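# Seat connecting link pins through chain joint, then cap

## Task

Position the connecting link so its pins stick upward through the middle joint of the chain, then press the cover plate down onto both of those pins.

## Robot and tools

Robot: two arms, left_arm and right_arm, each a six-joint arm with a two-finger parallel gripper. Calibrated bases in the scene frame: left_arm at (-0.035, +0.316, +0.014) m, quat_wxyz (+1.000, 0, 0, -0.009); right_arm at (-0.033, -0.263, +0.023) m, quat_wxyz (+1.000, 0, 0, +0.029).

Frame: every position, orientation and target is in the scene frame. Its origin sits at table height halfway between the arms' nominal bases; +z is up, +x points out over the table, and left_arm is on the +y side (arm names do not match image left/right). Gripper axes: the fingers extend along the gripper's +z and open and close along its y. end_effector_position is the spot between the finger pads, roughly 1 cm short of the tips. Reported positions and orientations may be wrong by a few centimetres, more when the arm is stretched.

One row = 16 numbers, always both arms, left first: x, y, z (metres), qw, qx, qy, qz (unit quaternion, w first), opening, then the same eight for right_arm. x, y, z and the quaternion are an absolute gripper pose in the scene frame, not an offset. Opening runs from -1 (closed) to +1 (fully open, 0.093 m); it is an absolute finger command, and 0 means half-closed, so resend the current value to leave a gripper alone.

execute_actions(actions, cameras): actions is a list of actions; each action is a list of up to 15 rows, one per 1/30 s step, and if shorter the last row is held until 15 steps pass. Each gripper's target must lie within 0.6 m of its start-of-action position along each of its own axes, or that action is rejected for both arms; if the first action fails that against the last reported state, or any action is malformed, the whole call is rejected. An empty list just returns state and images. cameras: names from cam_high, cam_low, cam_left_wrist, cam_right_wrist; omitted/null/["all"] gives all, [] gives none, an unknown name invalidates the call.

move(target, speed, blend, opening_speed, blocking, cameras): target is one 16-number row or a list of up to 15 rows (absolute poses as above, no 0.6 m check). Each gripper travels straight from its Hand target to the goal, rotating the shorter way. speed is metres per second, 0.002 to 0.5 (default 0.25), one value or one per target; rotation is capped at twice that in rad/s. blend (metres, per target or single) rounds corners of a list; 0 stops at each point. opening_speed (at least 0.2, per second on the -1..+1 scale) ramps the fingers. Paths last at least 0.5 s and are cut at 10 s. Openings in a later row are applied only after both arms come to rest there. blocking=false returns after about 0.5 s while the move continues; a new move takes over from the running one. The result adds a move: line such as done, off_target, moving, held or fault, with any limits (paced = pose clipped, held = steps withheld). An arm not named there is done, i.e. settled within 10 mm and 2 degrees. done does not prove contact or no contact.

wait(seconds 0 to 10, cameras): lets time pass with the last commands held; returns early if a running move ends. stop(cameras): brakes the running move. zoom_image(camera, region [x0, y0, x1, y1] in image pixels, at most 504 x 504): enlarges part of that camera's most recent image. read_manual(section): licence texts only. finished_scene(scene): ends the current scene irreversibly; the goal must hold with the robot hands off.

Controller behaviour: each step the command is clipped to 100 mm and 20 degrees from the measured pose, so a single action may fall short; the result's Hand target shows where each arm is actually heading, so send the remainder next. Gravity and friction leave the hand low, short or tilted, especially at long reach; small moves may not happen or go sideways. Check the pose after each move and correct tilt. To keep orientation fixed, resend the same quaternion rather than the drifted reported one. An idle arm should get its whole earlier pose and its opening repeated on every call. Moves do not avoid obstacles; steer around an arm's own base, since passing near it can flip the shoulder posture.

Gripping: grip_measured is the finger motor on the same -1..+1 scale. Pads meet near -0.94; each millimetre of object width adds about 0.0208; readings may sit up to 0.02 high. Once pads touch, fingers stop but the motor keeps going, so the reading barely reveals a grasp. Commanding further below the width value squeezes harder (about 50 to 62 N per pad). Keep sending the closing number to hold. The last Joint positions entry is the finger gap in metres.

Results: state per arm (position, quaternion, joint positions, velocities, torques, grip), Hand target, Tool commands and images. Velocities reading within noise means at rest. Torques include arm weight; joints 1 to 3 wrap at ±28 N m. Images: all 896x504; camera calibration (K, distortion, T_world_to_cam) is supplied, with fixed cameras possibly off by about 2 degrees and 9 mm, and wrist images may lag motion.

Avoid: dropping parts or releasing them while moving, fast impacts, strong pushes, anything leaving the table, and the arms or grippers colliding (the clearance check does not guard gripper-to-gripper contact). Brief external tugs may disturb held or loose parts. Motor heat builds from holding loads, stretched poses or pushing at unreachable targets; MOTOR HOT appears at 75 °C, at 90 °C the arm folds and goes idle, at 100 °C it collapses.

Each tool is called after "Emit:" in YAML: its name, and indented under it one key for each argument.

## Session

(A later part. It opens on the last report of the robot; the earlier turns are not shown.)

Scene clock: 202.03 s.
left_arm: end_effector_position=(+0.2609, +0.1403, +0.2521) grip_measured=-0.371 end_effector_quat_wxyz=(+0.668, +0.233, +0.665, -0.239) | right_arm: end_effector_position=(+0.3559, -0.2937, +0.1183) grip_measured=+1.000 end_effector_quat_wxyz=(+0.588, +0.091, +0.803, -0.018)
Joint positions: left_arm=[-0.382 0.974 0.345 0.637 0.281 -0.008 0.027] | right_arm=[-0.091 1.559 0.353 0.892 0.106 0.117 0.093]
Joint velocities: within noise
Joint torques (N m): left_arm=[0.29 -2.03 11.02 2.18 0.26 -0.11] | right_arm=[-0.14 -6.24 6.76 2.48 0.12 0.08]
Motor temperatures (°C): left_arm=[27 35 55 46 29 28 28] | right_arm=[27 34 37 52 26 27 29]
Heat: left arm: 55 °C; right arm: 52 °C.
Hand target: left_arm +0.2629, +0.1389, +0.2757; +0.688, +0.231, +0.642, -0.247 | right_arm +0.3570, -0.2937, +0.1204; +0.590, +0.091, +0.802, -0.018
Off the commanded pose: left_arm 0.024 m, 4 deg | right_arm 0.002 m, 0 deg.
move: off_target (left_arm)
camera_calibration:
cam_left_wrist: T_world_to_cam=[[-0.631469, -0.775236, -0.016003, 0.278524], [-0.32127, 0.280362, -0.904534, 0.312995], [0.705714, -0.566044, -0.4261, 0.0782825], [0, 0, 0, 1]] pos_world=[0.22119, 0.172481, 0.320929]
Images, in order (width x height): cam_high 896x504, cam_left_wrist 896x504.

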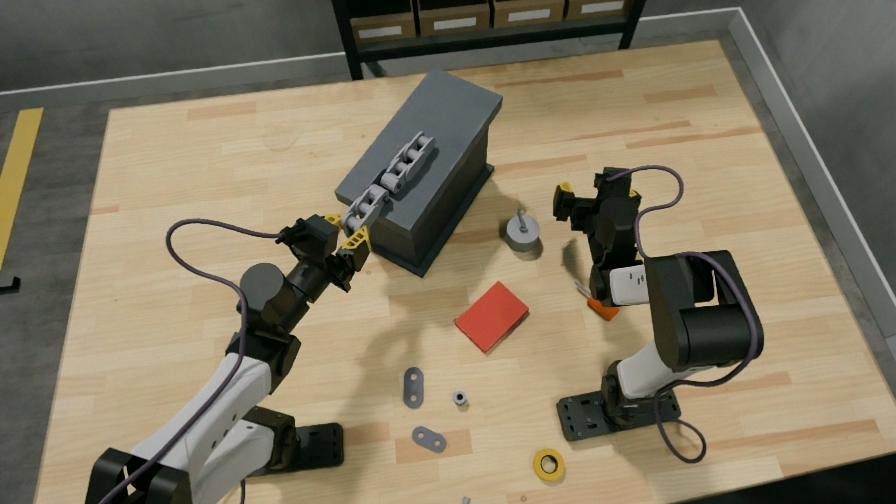

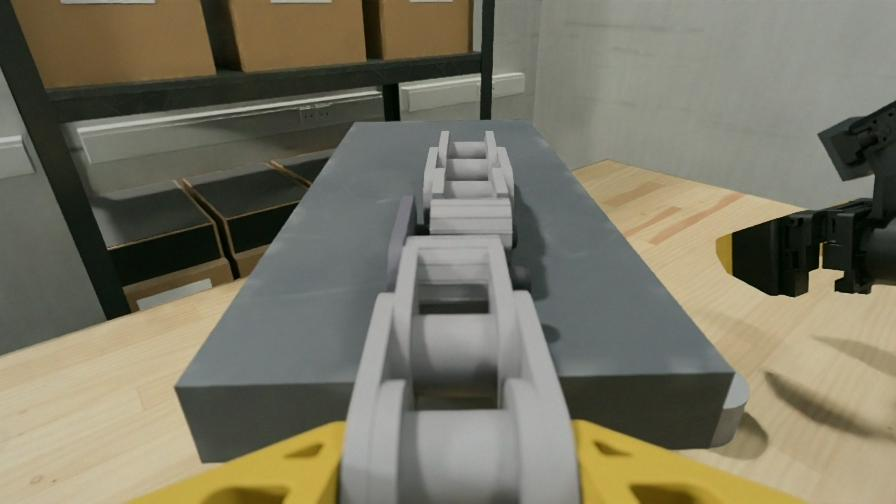

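Emit:
move:
  target:
    - [0.2715,0.1470,0.2820,0.5410,-0.0322,0.6813,-0.4922,-1,0.357,-0.2937,0.1204,0.590,0.091,0.802,-0.018,1]
    - [0.2790,0.1560,0.2720,0.3115,-0.2904,0.6171,-0.6618,-1,0.357,-0.2937,0.1204,0.590,0.091,0.802,-0.018,1]
  speed: 0.25
  blend: 0.01
  cameras: ["cam_left_wrist","cam_high"]

Emit:
zoom_image:
  camera: "cam_high"
  region: [290, 120, 510, 340]

Scene clock: 215.40 s.
left_arm: end_effector_position=(+0.2776, +0.1561, +0.2558) grip_measured=-0.371 end_effector_quat_wxyz=(+0.304, -0.302, +0.632, -0.645) | right_arm: end_effector_position=(+0.3559, -0.2937, +0.1183) grip_measured=+1.000 end_effector_quat_wxyz=(+0.588, +0.091, +0.803, -0.018)
Joint positions: left_arm=[-0.268 1.038 0.375 0.683 0.399 -1.583 0.027] | right_arm=[-0.091 1.559 0.353 0.892 0.106 0.117 0.093]
Joint velocities: within noise
Joint torques (N m): left_arm=[0.28 -2.4 9.09 2.28 0.22 -0.11] | right_arm=[-0.12 -6.35 6.69 2.51 0.1 0.1]
Motor temperatures (°C): left_arm=[27 34 57 47 29 28 29] | right_arm=[27 34 37 52 26 27 29]
Heat: left arm: 57 °C; right arm: 52 °C.
Hand target: left_arm +0.2785, +0.1561, +0.2719; +0.311, -0.290, +0.618, -0.661 | right_arm +0.3570, -0.2937, +0.1204; +0.590, +0.091, +0.802, -0.018
Off the commanded pose: left_arm 0.016 m, 3 deg | right_arm 0.002 m, 0 deg.
move: off_target (left_arm)
camera_calibration:
cam_left_wrist: T_world_to_cam=[[-0.0272446, 0.000571889, 0.999629, -0.247257], [-0.905066, -0.424569, -0.0244244, 0.364284], [0.424397, -0.905395, 0.0120848, 0.0959672], [0, 0, 0, 1]] pos_world=[0.282236, 0.241693, 0.254903]
Images, in order (width x height): cam_high 896x504, cam_left_wrist 896x504.

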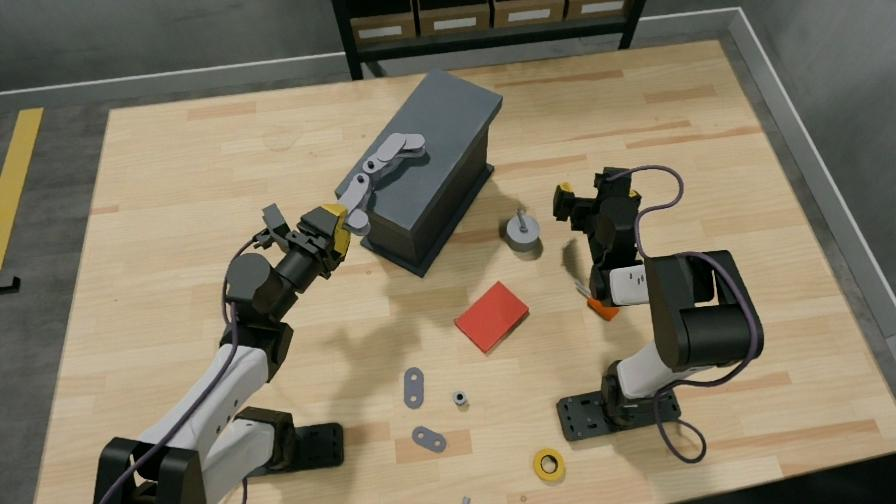

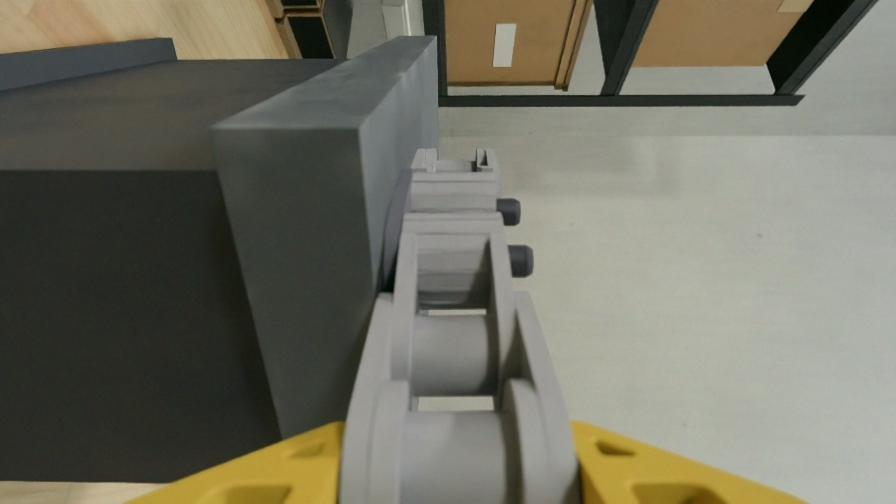

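Scaled by 2.291 from the camera's 896x504 image, which has a finer 1280x720 frame.

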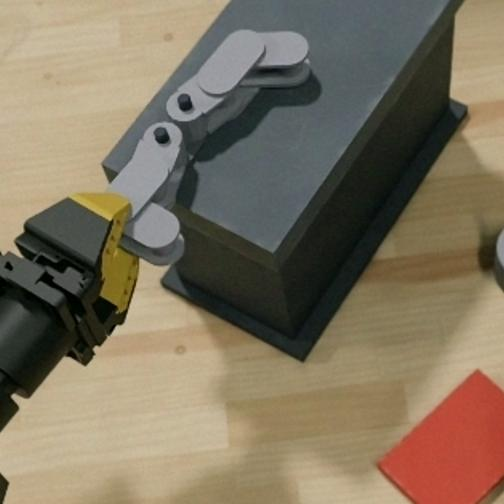

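Emit:
move:
  target: [0.2790,0.1560,0.2670,0.3115,-0.2904,0.6171,-0.6618,-1,0.357,-0.2937,0.1204,0.590,0.091,0.802,-0.018,1]
  speed: 0.04
  cameras: ["cam_left_wrist","cam_high"]

Emit:
zoom_image:
  camera: "cam_high"
  region: [320, 120, 450, 250]

Scene clock: 234.00 s.
left_arm: end_effector_position=(+0.2792, +0.1554, +0.2555) grip_measured=-0.371 end_effector_quat_wxyz=(+0.305, -0.300, +0.631, -0.647) | right_arm: end_effector_position=(+0.3559, -0.2937, +0.1183) grip_measured=+1.000 end_effector_quat_wxyz=(+0.588, +0.091, +0.803, -0.018)
Joint positions: left_arm=[-0.268 1.053 0.375 0.703 0.401 -1.585 0.027] | right_arm=[-0.091 1.559 0.353 0.892 0.106 0.117 0.093]
Joint velocities: within noise
Joint torques (N m): left_arm=[0.23 -2.45 7.69 2.37 0.18 -0.07] | right_arm=[-0.08 -6.23 6.48 2.47 0.18 0.13]
Motor temperatures (°C): left_arm=[27 34 56 48 29 28 29] | right_arm=[27 34 37 52 26 27 29]
Heat: left arm: 56 °C; right arm: 52 °C.
Hand target: left_arm +0.2788, +0.1560, +0.2669; +0.311, -0.291, +0.618, -0.661 | right_arm +0.3570, -0.2937, +0.1204; +0.590, +0.091, +0.802, -0.018
Off the commanded pose: left_arm 0.012 m, 3 deg | right_arm 0.002 m, 0 deg.
move: off_target (left_arm)
camera_calibration:
cam_left_wrist: T_world_to_cam=[[-0.0312845, 0.00286499, 0.999506, -0.246066], [-0.905618, -0.423225, -0.0271327, 0.366069], [0.422938, -0.90602, 0.015835, 0.0941803], [0, 0, 0, 1]] pos_world=[0.283988, 0.240963, 0.254386]
Images, in order (width x height): cam_high 896x504, cam_left_wrist 896x504.

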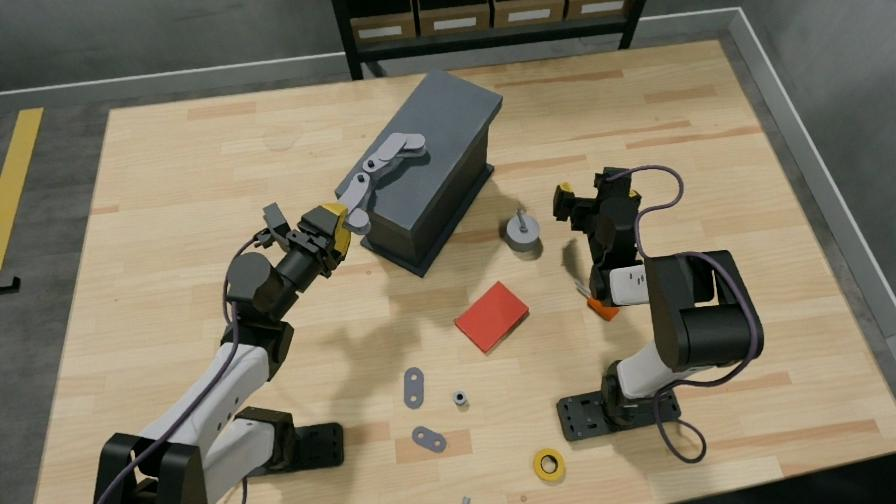

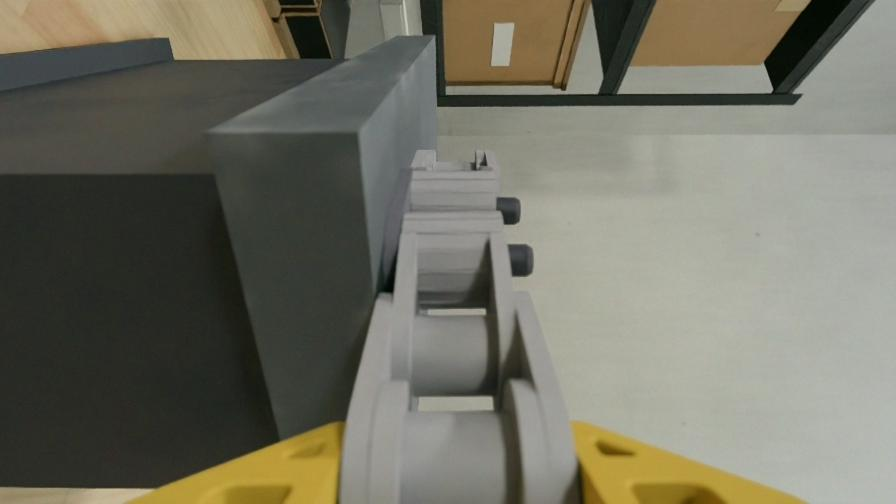

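Scaled by 3.877 from the camera's 896x504 image, which has a finer 1280x720 frame.

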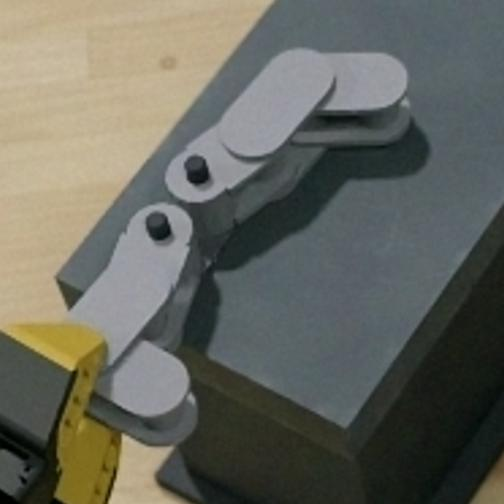

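Emit:
zoom_image:
  camera: "cam_high"
  region: [320, 160, 390, 240]

Scaled by 6.300 from the camera's 896x504 image, which has a finer 1280x720 frame.

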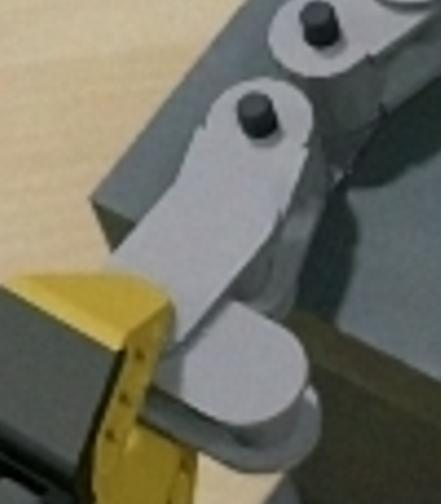

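Emit:
move:
  target: [0.2790,0.1560,0.2670,0.3115,-0.2904,0.6171,-0.6618,0.2,0.357,-0.2937,0.1204,0.590,0.091,0.802,-0.018,1]
  opening_speed: 0.6
  cameras: ["cam_left_wrist","cam_high"]

Emit:
zoom_image:
  camera: "cam_high"
  region: [320, 120, 450, 250]

Scene clock: 272.60 s.
left_arm: end_effector_position=(+0.2791, +0.1553, +0.2611) grip_measured=+0.198 end_effector_quat_wxyz=(+0.309, -0.296, +0.624, -0.654) | right_arm: end_effector_position=(+0.3559, -0.2937, +0.1183) grip_measured=+1.000 end_effector_quat_wxyz=(+0.588, +0.091, +0.803, -0.018)
Joint positions: left_arm=[-0.268 1.055 0.374 0.732 0.401 -1.592 0.055] | right_arm=[-0.091 1.559 0.353 0.892 0.106 0.117 0.093]
Joint velocities: within noise
Joint torques (N m): left_arm=[0.25 -2.5 7.76 2.12 0.18 -0.02] | right_arm=[-0.2 -6.08 6.64 2.52 0.08 0.07]
Motor temperatures (°C): left_arm=[27 34 53 53 29 28 29] | right_arm=[27 34 37 52 26 27 29]
Heat: left arm: 53 °C; right arm: 52 °C.
Hand target: left_arm +0.2790, +0.1560, +0.2669; +0.311, -0.290, +0.617, -0.662 | right_arm +0.3570, -0.2937, +0.1204; +0.590, +0.091, +0.802, -0.018
Off the commanded pose: left_arm 0.006 m, 1 deg | right_arm 0.002 m, 0 deg.
move: done
camera_calibration:
cam_left_wrist: T_world_to_cam=[[-0.0519306, 0.0158765, 0.998524, -0.247733], [-0.90519, -0.423088, -0.0403494, 0.369416], [0.421823, -0.905949, 0.0363425, 0.0890595], [0, 0, 0, 1]] pos_world=[0.283959, 0.240912, 0.259036]
Images, in order (width x height): cam_high 896x504, cam_left_wrist 896x504.

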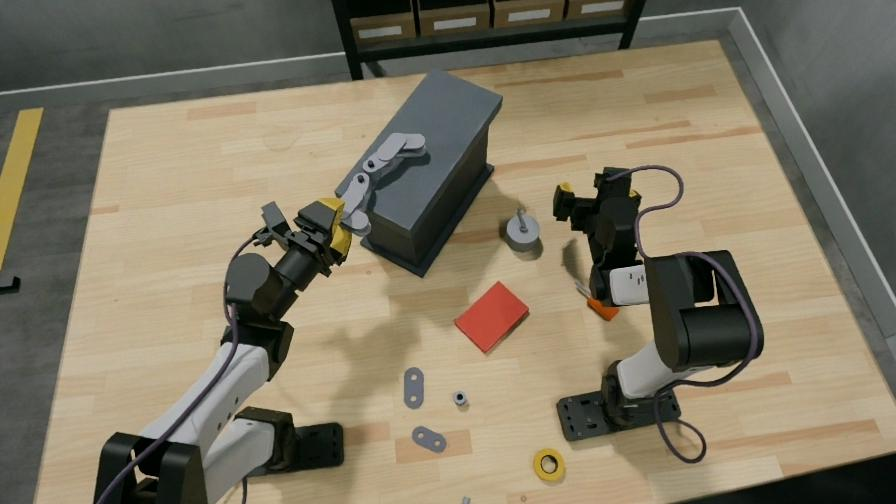

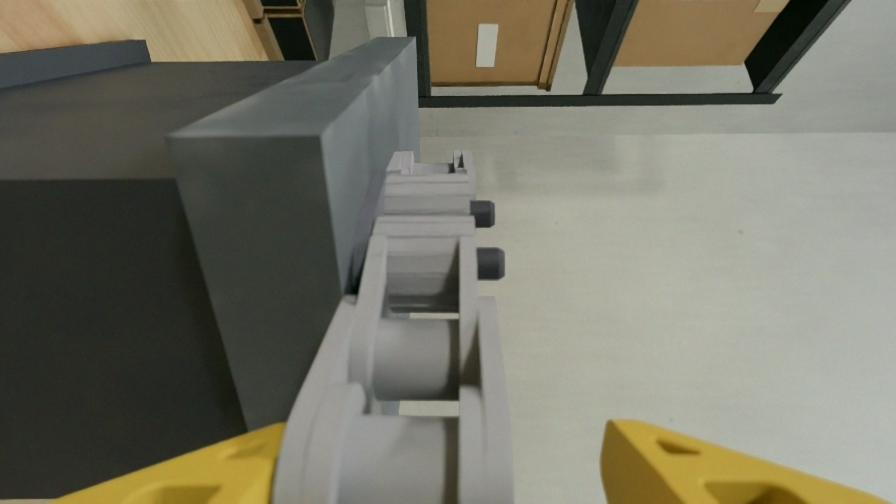

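Scaled by 3.877 from the camera's 896x504 image, which has a finer 1280x720 frame.

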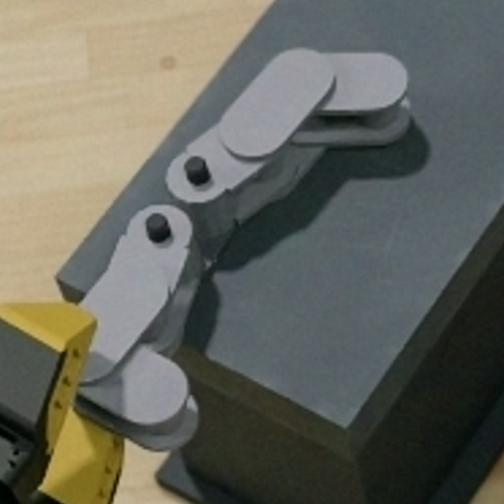

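Emit:
move:
  target:
    - [0.2560,0.1750,0.2630,0.3115,-0.2904,0.6171,-0.6618,0.3,0.357,-0.2937,0.1204,0.590,0.091,0.802,-0.018,1]
    - [0.2020,0.2200,0.2640,0.3115,-0.2904,0.6171,-0.6618,0.3,0.357,-0.2937,0.1204,0.590,0.091,0.802,-0.018,1]
  speed: 0.1
  blend: 0.02
  cameras: ["cam_left_wrist","cam_high"]

Emit:
zoom_image:
  camera: "cam_high"
  region: [320, 120, 450, 250]

Scene clock: 286.40 s.
left_arm: end_effector_position=(+0.2035, +0.2204, +0.2641) grip_measured=+0.298 end_effector_quat_wxyz=(+0.316, -0.292, +0.616, -0.660) | right_arm: end_effector_position=(+0.3559, -0.2937, +0.1183) grip_measured=+1.000 end_effector_quat_wxyz=(+0.588, +0.091, +0.803, -0.018)
Joint positions: left_arm=[0.113 0.455 0.22 0.335 0.776 -1.638 0.059] | right_arm=[-0.091 1.559 0.353 0.892 0.106 0.117 0.093]
Joint velocities: within noise
Joint torques (N m): left_arm=[0.32 0.01 8.08 1.7 0.2 0.05] | right_arm=[-0.01 -6.22 6.56 2.51 0.1 0.13]
Motor temperatures (°C): left_arm=[27 34 52 50 29 28 28] | right_arm=[27 34 37 52 26 27 29]
Heat: left arm: 52 °C; right arm: 52 °C.
Hand target: left_arm +0.2020, +0.2200, +0.2641; +0.312, -0.290, +0.617, -0.662 | right_arm +0.3570, -0.2937, +0.1204; +0.590, +0.091, +0.802, -0.018
Off the commanded pose: left_arm 0.002 m, 1 deg | right_arm 0.002 m, 0 deg.
move: done; blend cut to 0.015 m at target 1
camera_calibration:
cam_left_wrist: T_world_to_cam=[[-0.0735029, 0.0274679, 0.996917, -0.253352], [-0.902324, -0.427567, -0.0547479, 0.332857], [0.424745, -0.903566, 0.0562124, 0.1734], [0, 0, 0, 1]] pos_world=[0.208072, 0.305956, 0.261046]
Images, in order (width x height): cam_high 896x504, cam_left_wrist 896x504.

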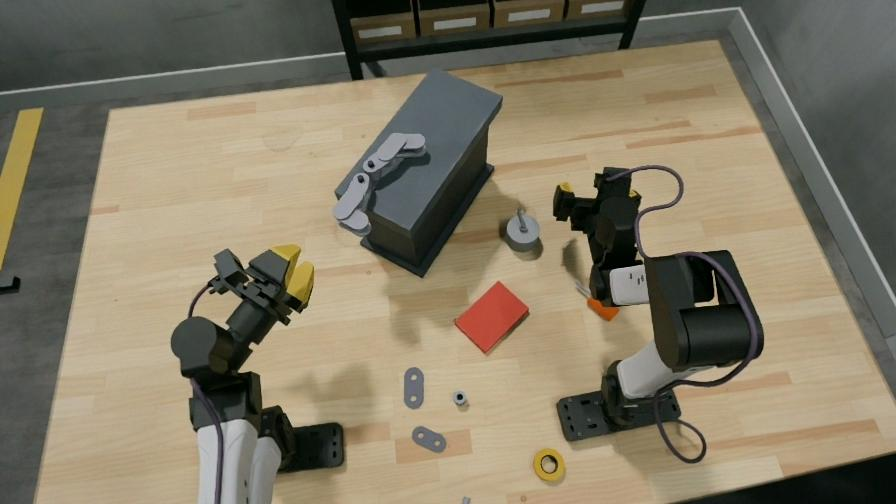

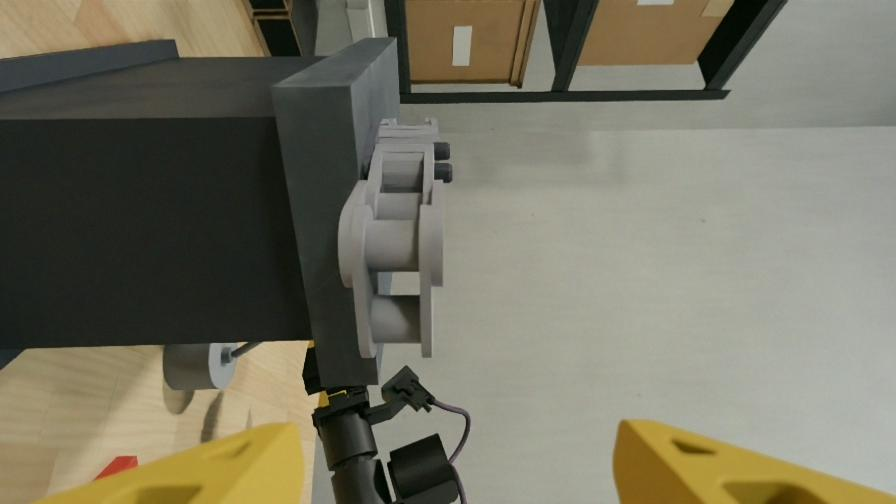

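Scaled by 3.877 from the camera's 896x504 image, which has a finer 1280x720 frame.

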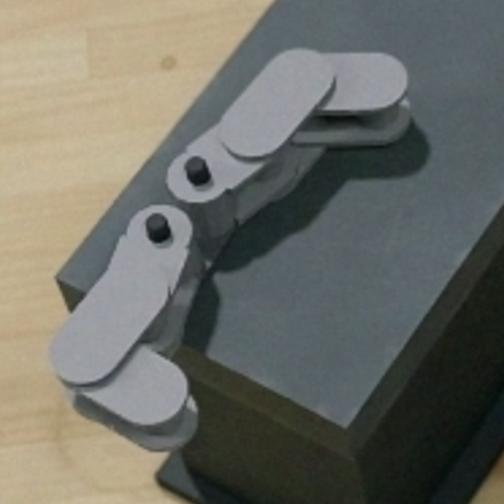

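Emit:
zoom_image:
  camera: "cam_high"
  region: [380, 350, 480, 470]

Scaled by 4.200 from the camera's 896x504 image, which has a finer 1280x720 frame.

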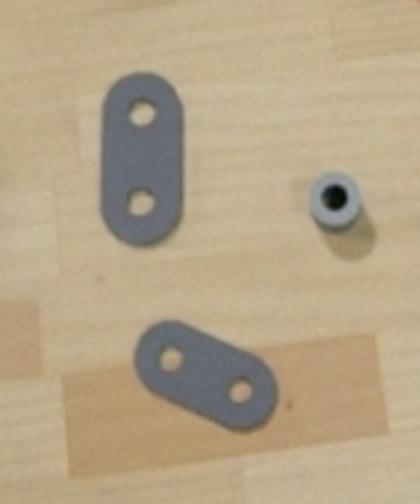

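Emit:
move:
  target:
    - [0.1200,0.1000,0.2500,0.2303,0.6130,0.7306,-0.1933,0.3,0.357,-0.2937,0.1204,0.590,0.091,0.802,-0.018,1]
    - [-0.010,0.100,0.1700,0.1474,0.8313,0.4675,-0.2621,0.3,0.357,-0.2937,0.1204,0.590,0.091,0.802,-0.018,1]
  speed: 0.4
  blend: 0.03
  cameras: ["cam_left_wrist","cam_high"]

Scene clock: 336.23 s.
left_arm: end_effector_position=(-0.0071, +0.1020, +0.1679) grip_measured=+0.298 end_effector_quat_wxyz=(+0.140, +0.828, +0.479, -0.255) | right_arm: end_effector_position=(+0.3559, -0.2937, +0.1183) grip_measured=+1.000 end_effector_quat_wxyz=(+0.588, +0.091, +0.803, -0.018)
Joint positions: left_arm=[-1.033 1.014 0.88 -1.123 0.509 0.961 0.06] | right_arm=[-0.091 1.559 0.353 0.892 0.106 0.117 0.093]
Joint velocities: within noise
Joint torques (N m): left_arm=[-0.95 -2.65 6.54 0.99 0.58 0.1] | right_arm=[-0.24 -6.13 6.75 2.51 0.07 0.09]
Motor temperatures (°C): left_arm=[27 33 49 45 29 28 28] | right_arm=[27 34 38 53 26 27 29]
Heat: left arm: 49 °C; right arm: 53 °C.
Hand target: left_arm -0.0099, +0.1001, +0.1701; +0.147, +0.831, +0.468, -0.262 | right_arm +0.3570, -0.2937, +0.1204; +0.590, +0.091, +0.802, -0.018
Off the commanded pose: left_arm 0.004 m, 2 deg | right_arm 0.002 m, 0 deg.
move: done
camera_calibration:
cam_left_wrist: T_world_to_cam=[[-0.854154, 0.520009, 0.0034381, -0.0587163], [0.514338, 0.845777, -0.141833, -0.0183268], [-0.0766621, -0.119378, -0.989885, 0.253395], [0, 0, 0, 1]] pos_world=[-0.0213008, 0.0762833, 0.248434]
Images, in order (width x height): cam_high 896x504, cam_left_wrist 896x504.

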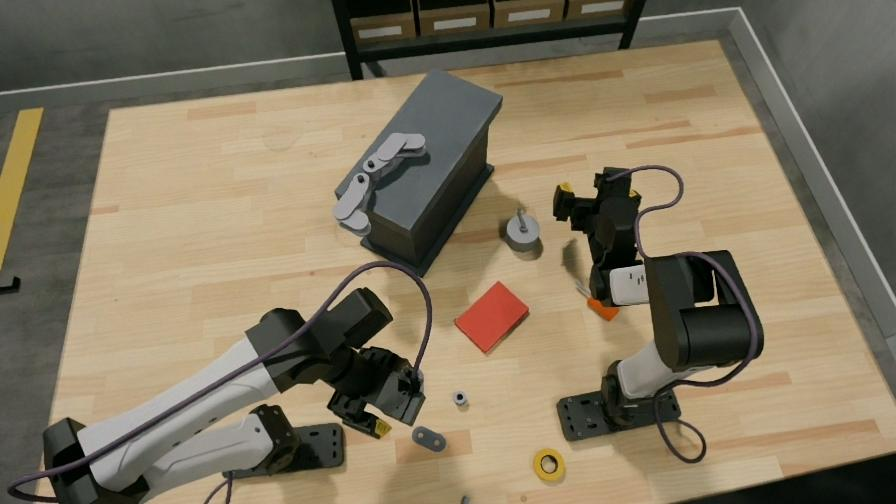

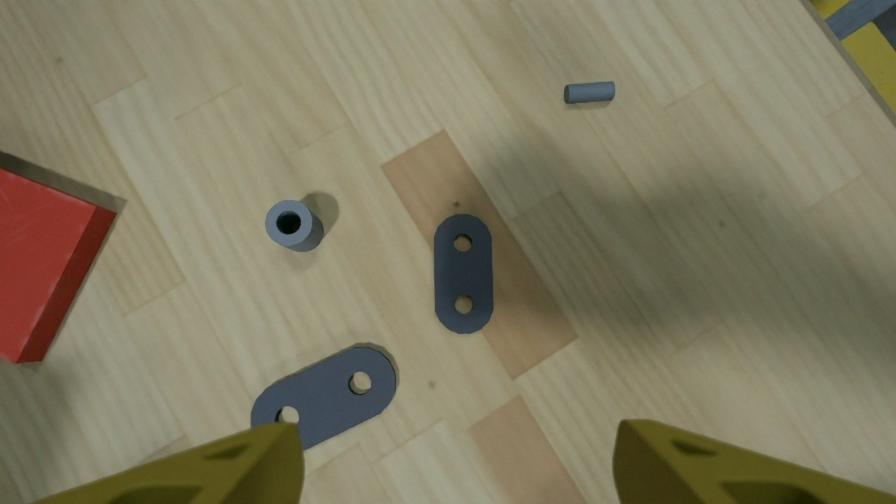

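Emit:
move:
  target: [-0.0362,0.0603,0.0800,0.1474,0.8313,0.4675,-0.2621,0.3,0.357,-0.2937,0.1204,0.590,0.091,0.802,-0.018,1]
  speed: 0.2
  cameras: ["cam_left_wrist"]

Scene clock: 368.40 s.
left_arm: end_effector_position=(-0.0368, +0.0605, +0.0833) grip_measured=+0.298 end_effector_quat_wxyz=(+0.147, +0.831, +0.464, -0.267) | right_arm: end_effector_position=(+0.3559, -0.2937, +0.1183) grip_measured=+1.000 end_effector_quat_wxyz=(+0.588, +0.091, +0.803, -0.018)
Joint positions: left_arm=[-1.271 1.134 0.573 -0.565 0.448 0.732 0.06] | right_arm=[-0.091 1.559 0.353 0.892 0.106 0.117 0.093]
Joint velocities: within noise
Joint torques (N m): left_arm=[-0.98 -2.14 6.37 1.23 0.24 -0.08] | right_arm=[-0.13 -6.04 6.71 2.52 0.08 0.08]
Motor temperatures (°C): left_arm=[27 33 49 40 29 28 28] | right_arm=[27 34 38 53 26 27 29]
Heat: left arm: 49 °C; right arm: 53 °C.
Hand target: left_arm -0.0361, +0.0604, +0.0800; +0.147, +0.831, +0.467, -0.262 | right_arm +0.3570, -0.2937, +0.1204; +0.590, +0.091, +0.802, -0.018
Off the commanded pose: left_arm 0.003 m, 1 deg | right_arm 0.002 m, 0 deg.
move: done
camera_calibration:
cam_left_wrist: T_world_to_cam=[[-0.84049, 0.541789, -0.00640131, -0.062183], [0.534719, 0.827499, -0.171233, 0.0243492], [-0.0874752, -0.147343, -0.98521, 0.163279], [0, 0, 0, 1]] pos_world=[-0.0510013, 0.0375991, 0.164635]
Images, in order (width x height): cam_left_wrist 896x504.

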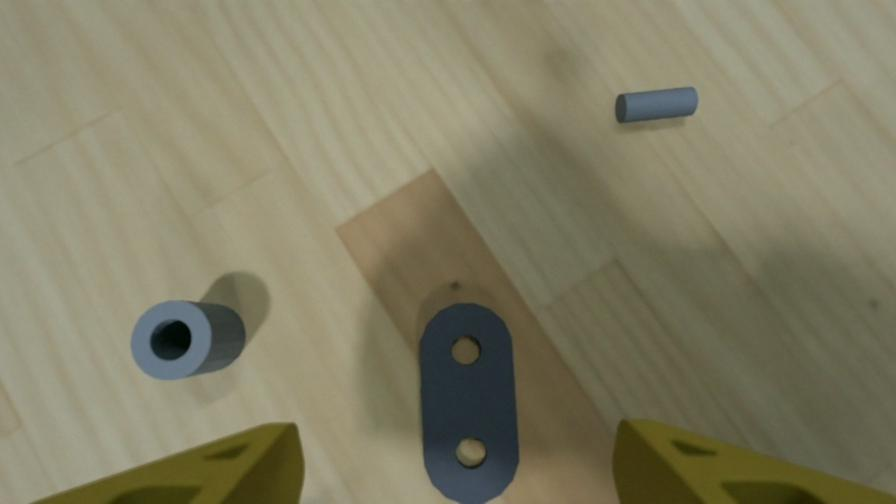

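Emit:
move:
  target: [-0.0400,0.0605,0.0380,0.1526,0.8221,0.4840,-0.2591,0.3,0.357,-0.2937,0.1204,0.590,0.091,0.802,-0.018,1]
  speed: 0.1
  cameras: ["cam_left_wrist"]

Scene clock: 384.97 s.
left_arm: end_effector_position=(-0.0407, +0.0610, +0.0402) grip_measured=+0.298 end_effector_quat_wxyz=(+0.151, +0.822, +0.481, -0.264) | right_arm: end_effector_position=(+0.3559, -0.2937, +0.1183) grip_measured=+1.000 end_effector_quat_wxyz=(+0.588, +0.091, +0.803, -0.018)
Joint positions: left_arm=[-1.307 1.209 0.423 -0.314 0.414 0.658 0.06] | right_arm=[-0.091 1.559 0.353 0.892 0.106 0.117 0.093]
Joint velocities: within noise
Joint torques (N m): left_arm=[-0.94 -2.35 6.09 1.21 0.2 -0.09] | right_arm=[-0.09 -6.27 6.64 2.48 0.13 0.1]
Motor temperatures (°C): left_arm=[27 33 48 40 29 28 27] | right_arm=[27 35 38 53 26 27 29]
Heat: left arm: 48 °C; right arm: 53 °C.
Hand target: left_arm -0.0400, +0.0606, +0.0380; +0.152, +0.822, +0.484, -0.259 | right_arm +0.3570, -0.2937, +0.1204; +0.590, +0.091, +0.802, -0.018
Off the commanded pose: left_arm 0.002 m, 1 deg | right_arm 0.002 m, 0 deg.
move: done
camera_calibration:
cam_left_wrist: T_world_to_cam=[[-0.861122, 0.508383, -0.00384156, -0.0649448], [0.501686, 0.848506, -0.168369, 0.0159124], [-0.0823366, -0.146914, -0.985716, 0.120787], [0, 0, 0, 1]] pos_world=[-0.0539633, 0.0372603, 0.121491]
Images, in order (width x height): cam_left_wrist 896x504.

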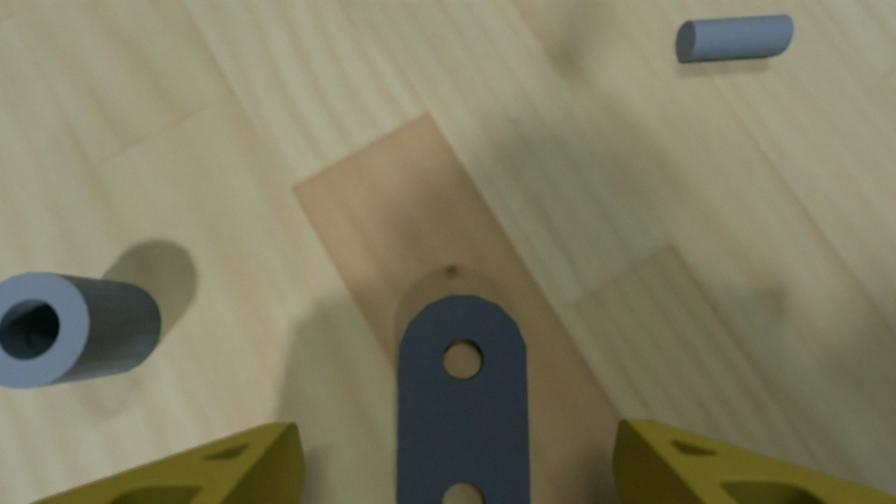

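Emit:
move:
  target: [-0.0410,0.0598,0.0215,0.1526,0.8221,0.4840,-0.2591,0.3,0.357,-0.2937,0.1204,0.590,0.091,0.802,-0.018,1]
  speed: 0.05
  cameras: ["cam_left_wrist"]

Scene clock: 394.00 s.
left_arm: end_effector_position=(-0.0415, +0.0599, +0.0239) grip_measured=+0.298 end_effector_quat_wxyz=(+0.151, +0.822, +0.481, -0.264) | right_arm: end_effector_position=(+0.3559, -0.2937, +0.1183) grip_measured=+1.000 end_effector_quat_wxyz=(+0.588, +0.091, +0.803, -0.018)
Joint positions: left_arm=[-1.313 1.27 0.381 -0.206 0.411 0.651 0.06] | right_arm=[-0.091 1.559 0.353 0.892 0.106 0.117 0.093]
Joint velocities: within noise
Joint torques (N m): left_arm=[-0.98 -2.51 5.65 1.28 0.21 -0.07] | right_arm=[-0.12 -6.15 6.65 2.5 0.09 0.11]
Motor temperatures (°C): left_arm=[27 33 48 40 29 28 27] | right_arm=[27 35 38 53 26 27 29]
Heat: left arm: 48 °C; right arm: 53 °C.
Hand target: left_arm -0.0410, +0.0599, +0.0216; +0.152, +0.822, +0.484, -0.259 | right_arm +0.3570, -0.2937, +0.1204; +0.590, +0.091, +0.802, -0.018
Off the commanded pose: left_arm 0.002 m, 1 deg | right_arm 0.002 m, 0 deg.
move: done
camera_calibration:
cam_left_wrist: T_world_to_cam=[[-0.861414, 0.507885, -0.00443088, -0.0650558], [0.501234, 0.848659, -0.168947, 0.0145329], [-0.0820454, -0.147754, -0.985615, 0.104581], [0, 0, 0, 1]] pos_world=[-0.0547439, 0.0361598, 0.105244]
Images, in order (width x height): cam_left_wrist 896x504.

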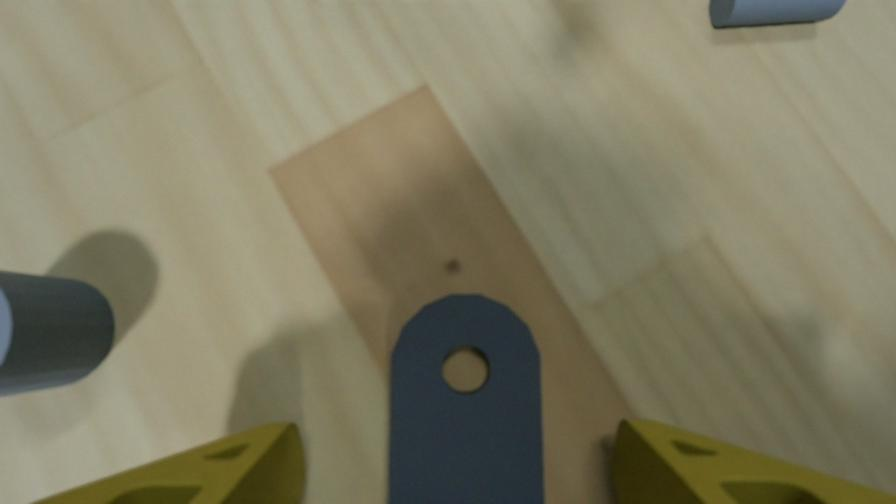

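Emit:
move:
  target: [-0.0412,0.0598,0.0175,0.1526,0.8221,0.4840,-0.2591,0.3,0.357,-0.2937,0.1204,0.590,0.091,0.802,-0.018,1]
  speed: 0.03
  cameras: ["cam_left_wrist"]

Scene clock: 401.43 s.
left_arm: end_effector_position=(-0.0414, +0.0600, +0.0212) grip_measured=+0.298 end_effector_quat_wxyz=(+0.150, +0.822, +0.482, -0.264) | right_arm: end_effector_position=(+0.3559, -0.2937, +0.1183) grip_measured=+1.000 end_effector_quat_wxyz=(+0.588, +0.091, +0.803, -0.018)
Joint positions: left_arm=[-1.313 1.282 0.375 -0.19 0.411 0.65 0.06] | right_arm=[-0.091 1.559 0.353 0.892 0.106 0.117 0.093]
Joint velocities: within noise
Joint torques (N m): left_arm=[-1.06 -2.1 5.18 1.33 0.22 -0.07] | right_arm=[-0.2 -6.06 6.6 2.53 0.08 0.13]
Motor temperatures (°C): left_arm=[27 33 47 39 29 28 27] | right_arm=[27 35 38 53 26 27 29]
Heat: left arm: 47 °C; right arm: 53 °C.
Hand target: left_arm -0.0411, +0.0600, +0.0176; +0.152, +0.822, +0.484, -0.259 | right_arm +0.3570, -0.2937, +0.1204; +0.590, +0.091, +0.802, -0.018
Off the commanded pose: left_arm 0.004 m, 1 deg | right_arm 0.002 m, 0 deg.
move: done
camera_calibration:
cam_left_wrist: T_world_to_cam=[[-0.861978, 0.506936, -0.00321248, -0.0650705], [0.500206, 0.84947, -0.167914, 0.0138669], [-0.0823927, -0.146345, -0.985796, 0.101823], [0, 0, 0, 1]] pos_world=[-0.0546362, 0.0361083, 0.102496]
Images, in order (width x height): cam_left_wrist 896x504.

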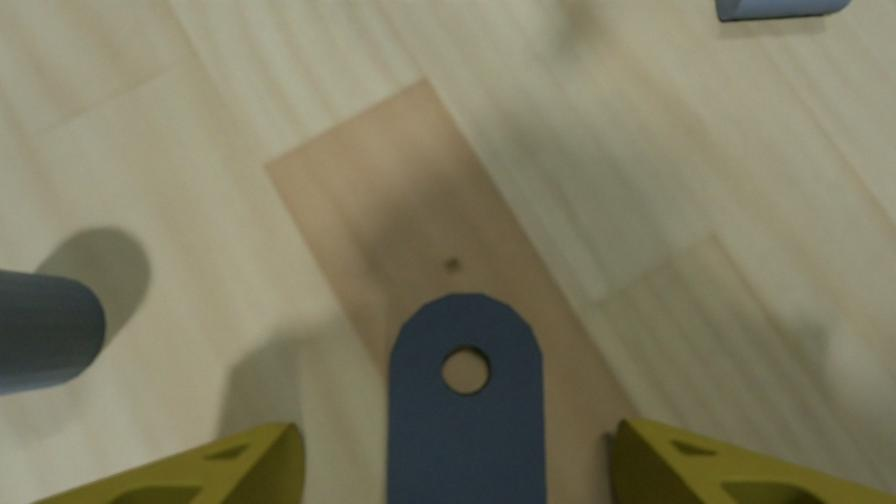

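Emit:
move:
  target: [-0.0412,0.0598,0.0175,0.1526,0.8221,0.4840,-0.2591,-0.7,0.357,-0.2937,0.1204,0.590,0.091,0.802,-0.018,1]
  opening_speed: 1.0
  cameras: ["cam_left_wrist"]

Emit:
move:
  target: [-0.0412,0.0598,0.0175,0.1526,0.8221,0.4840,-0.2591,-1,0.357,-0.2937,0.1204,0.590,0.091,0.802,-0.018,1]
  opening_speed: 1.0
  cameras: ["cam_left_wrist"]

Scene clock: 409.43 s.
left_arm: end_effector_position=(-0.0407, +0.0583, +0.0210) grip_measured=-0.497 end_effector_quat_wxyz=(+0.153, +0.822, +0.482, -0.264) | right_arm: end_effector_position=(+0.3559, -0.2937, +0.1183) grip_measured=+1.000 end_effector_quat_wxyz=(+0.588, +0.091, +0.803, -0.018)
Joint positions: left_arm=[-1.313 1.287 0.375 -0.179 0.409 0.649 0.021] | right_arm=[-0.091 1.559 0.353 0.892 0.106 0.117 0.093]
Joint velocities: within noise
Joint torques (N m): left_arm=[-1.1 -2.59 5.09 1.25 0.24 -0.07] | right_arm=[-0.16 -6.13 6.76 2.5 0.11 0.11]
Motor temperatures (°C): left_arm=[27 32 47 39 29 28 27] | right_arm=[27 35 38 53 26 27 29]
Heat: left arm: 47 °C; right arm: 53 °C.
Hand target: left_arm -0.0412, +0.0600, +0.0175; +0.152, +0.822, +0.484, -0.259 | right_arm +0.3570, -0.2937, +0.1204; +0.590, +0.091, +0.802, -0.018
Off the commanded pose: left_arm 0.004 m, 1 deg | right_arm 0.002 m, 0 deg.
move: done
camera_calibration:
cam_left_wrist: T_world_to_cam=[[-0.862721, 0.505618, -0.00797478, -0.0635014], [0.499379, 0.849382, -0.170793, 0.014893], [-0.0795824, -0.151329, -0.985275, 0.101869], [0, 0, 0, 1]] pos_world=[-0.0541143, 0.0348733, 0.102406]
Images, in order (width x height): cam_left_wrist 896x504.

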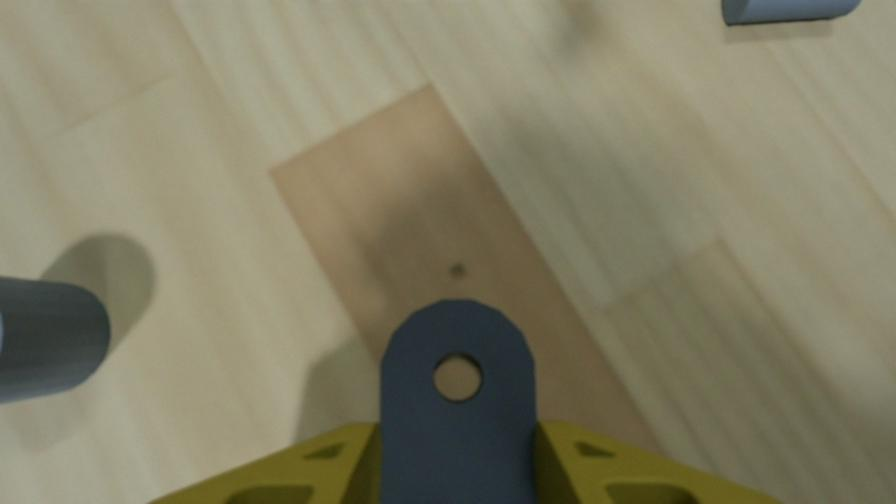

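Scene clock: 410.13 s.
left_arm: end_effector_position=(-0.0407, +0.0583, +0.0210) grip_measured=-0.497 end_effector_quat_wxyz=(+0.153, +0.822, +0.482, -0.264) | right_arm: end_effector_position=(+0.3559, -0.2937, +0.1183) grip_measured=+1.000 end_effector_quat_wxyz=(+0.588, +0.091, +0.803, -0.018)
Joint positions: left_arm=[-1.313 1.287 0.375 -0.179 0.409 0.649 0.021] | right_arm=[-0.091 1.559 0.353 0.892 0.106 0.117 0.093]
Joint velocities: within noise
Joint torques (N m): left_arm=[-1.16 -2.55 5.22 1.25 0.23 -0.05] | right_arm=[-0.09 -6.3 6.78 2.51 0.09 0.1]
Motor temperatures (°C): left_arm=[27 32 47 39 29 28 27] | right_arm=[27 35 38 53 26 27 29]
Heat: left arm: 47 °C; right arm: 53 °C.
Hand target: left_arm -0.0412, +0.0600, +0.0175; +0.152, +0.822, +0.484, -0.259 | right_arm +0.3570, -0.2937, +0.1204; +0.590, +0.091, +0.802, -0.018
Off the commanded pose: left_arm 0.004 m, 1 deg | right_arm 0.002 m, 0 deg.
move: done
camera_calibration:
cam_left_wrist: T_world_to_cam=[[-0.862721, 0.505618, -0.00797478, -0.0635014], [0.499379, 0.849382, -0.170793, 0.014893], [-0.0795824, -0.151329, -0.985275, 0.101869], [0, 0, 0, 1]] pos_world=[-0.0541143, 0.0348733, 0.102406]
Images, in order (width x height): cam_left_wrist 896x504.

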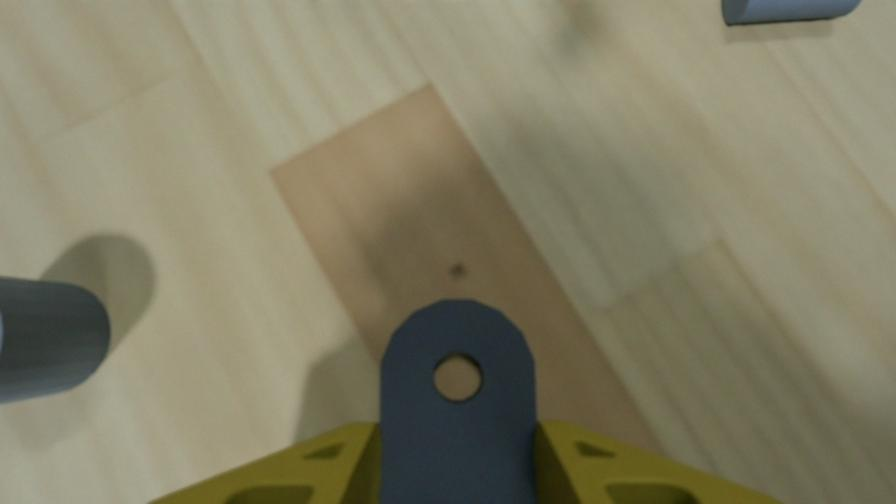

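Emit:
move:
  target:
    - [-0.0380,0.0650,0.1700,0.1526,0.8221,0.4840,-0.2591,-1,0.357,-0.2937,0.1204,0.590,0.091,0.802,-0.018,1]
    - [0.1200,0.0600,0.3300,0.2386,0.5806,0.7566,-0.1831,-1,0.357,-0.2937,0.1204,0.590,0.091,0.802,-0.018,1]
    - [0.3250,0.1250,0.3850,0.2868,0.2868,0.9095,-0.0904,-1,0.357,-0.2937,0.1204,0.590,0.091,0.802,-0.018,1]
  speed: [0.15,0.3,0.25]
  blend: 0.04
  cameras: ["cam_left_wrist","cam_high"]

Scene clock: 432.17 s.
left_arm: end_effector_position=(+0.3227, +0.1223, +0.3786) grip_measured=-0.497 end_effector_quat_wxyz=(+0.301, +0.291, +0.903, -0.099) | right_arm: end_effector_position=(+0.3559, -0.2937, +0.1183) grip_measured=+1.000 end_effector_quat_wxyz=(+0.588, +0.091, +0.803, -0.018)
Joint positions: left_arm=[-0.434 1.884 2.521 -1.57 0.107 0.137 0.021] | right_arm=[-0.091 1.559 0.353 0.892 0.106 0.117 0.093]
Joint velocities: within noise
Joint torques (N m): left_arm=[-0.09 -7.08 7.51 1.42 0.05 -0.07] | right_arm=[-0.27 -6.24 6.61 2.55 0.09 0.07]
Motor temperatures (°C): left_arm=[27 33 47 39 29 28 28] | right_arm=[27 35 38 53 26 27 29]
Heat: left arm: 47 °C; right arm: 53 °C.
Hand target: left_arm +0.3247, +0.1250, +0.3845; +0.311, +0.283, +0.902, -0.095 | right_arm +0.3570, -0.2937, +0.1204; +0.590, +0.091, +0.802, -0.018
Off the commanded pose: left_arm 0.007 m, 2 deg | right_arm 0.002 m, 0 deg.
joint sent to its limit (left arm) — joint 4 (wrist pitch), lower limit. The joint targets are off in orientation, not in position.
move: done
camera_calibration:
cam_left_wrist: T_world_to_cam=[[-0.600885, -0.79931, -0.00645626, 0.295067], [-0.783031, 0.590232, -0.196188, 0.295305], [0.160626, -0.112831, -0.980545, 0.40872], [0, 0, 0, 1]] pos_world=[0.342883, 0.107668, 0.460609]
Images, in order (width x height): cam_high 896x504, cam_left_wrist 896x504.

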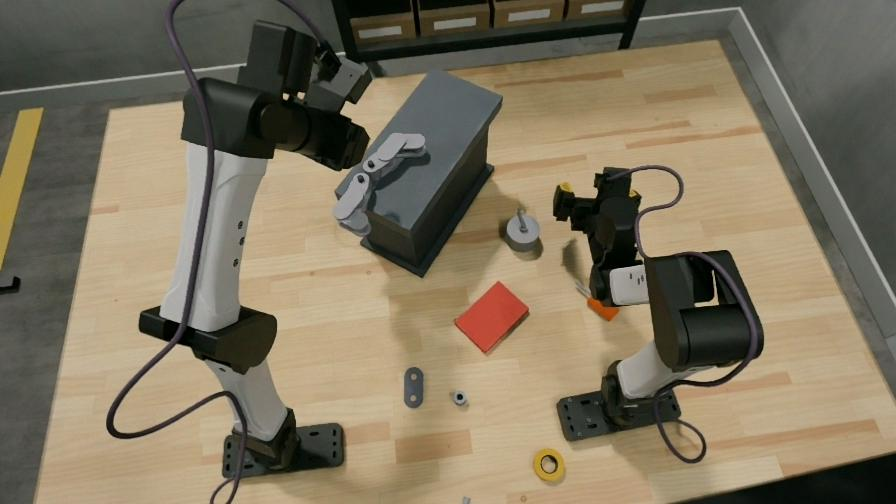

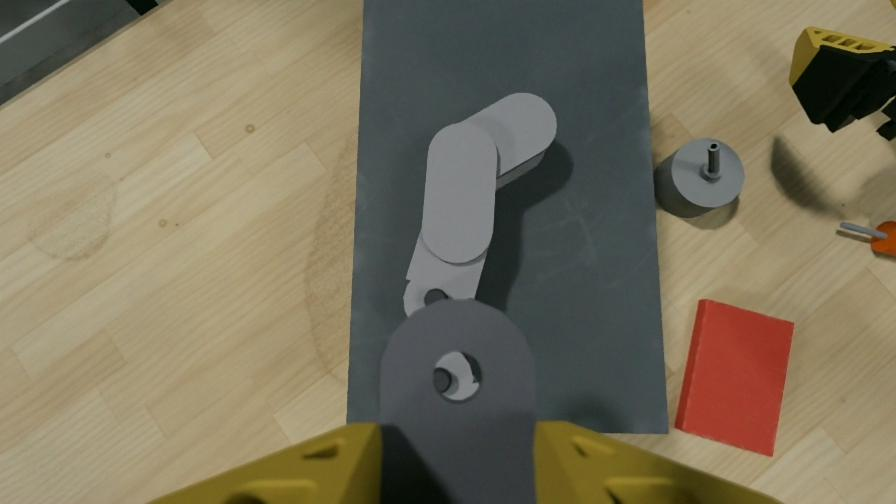

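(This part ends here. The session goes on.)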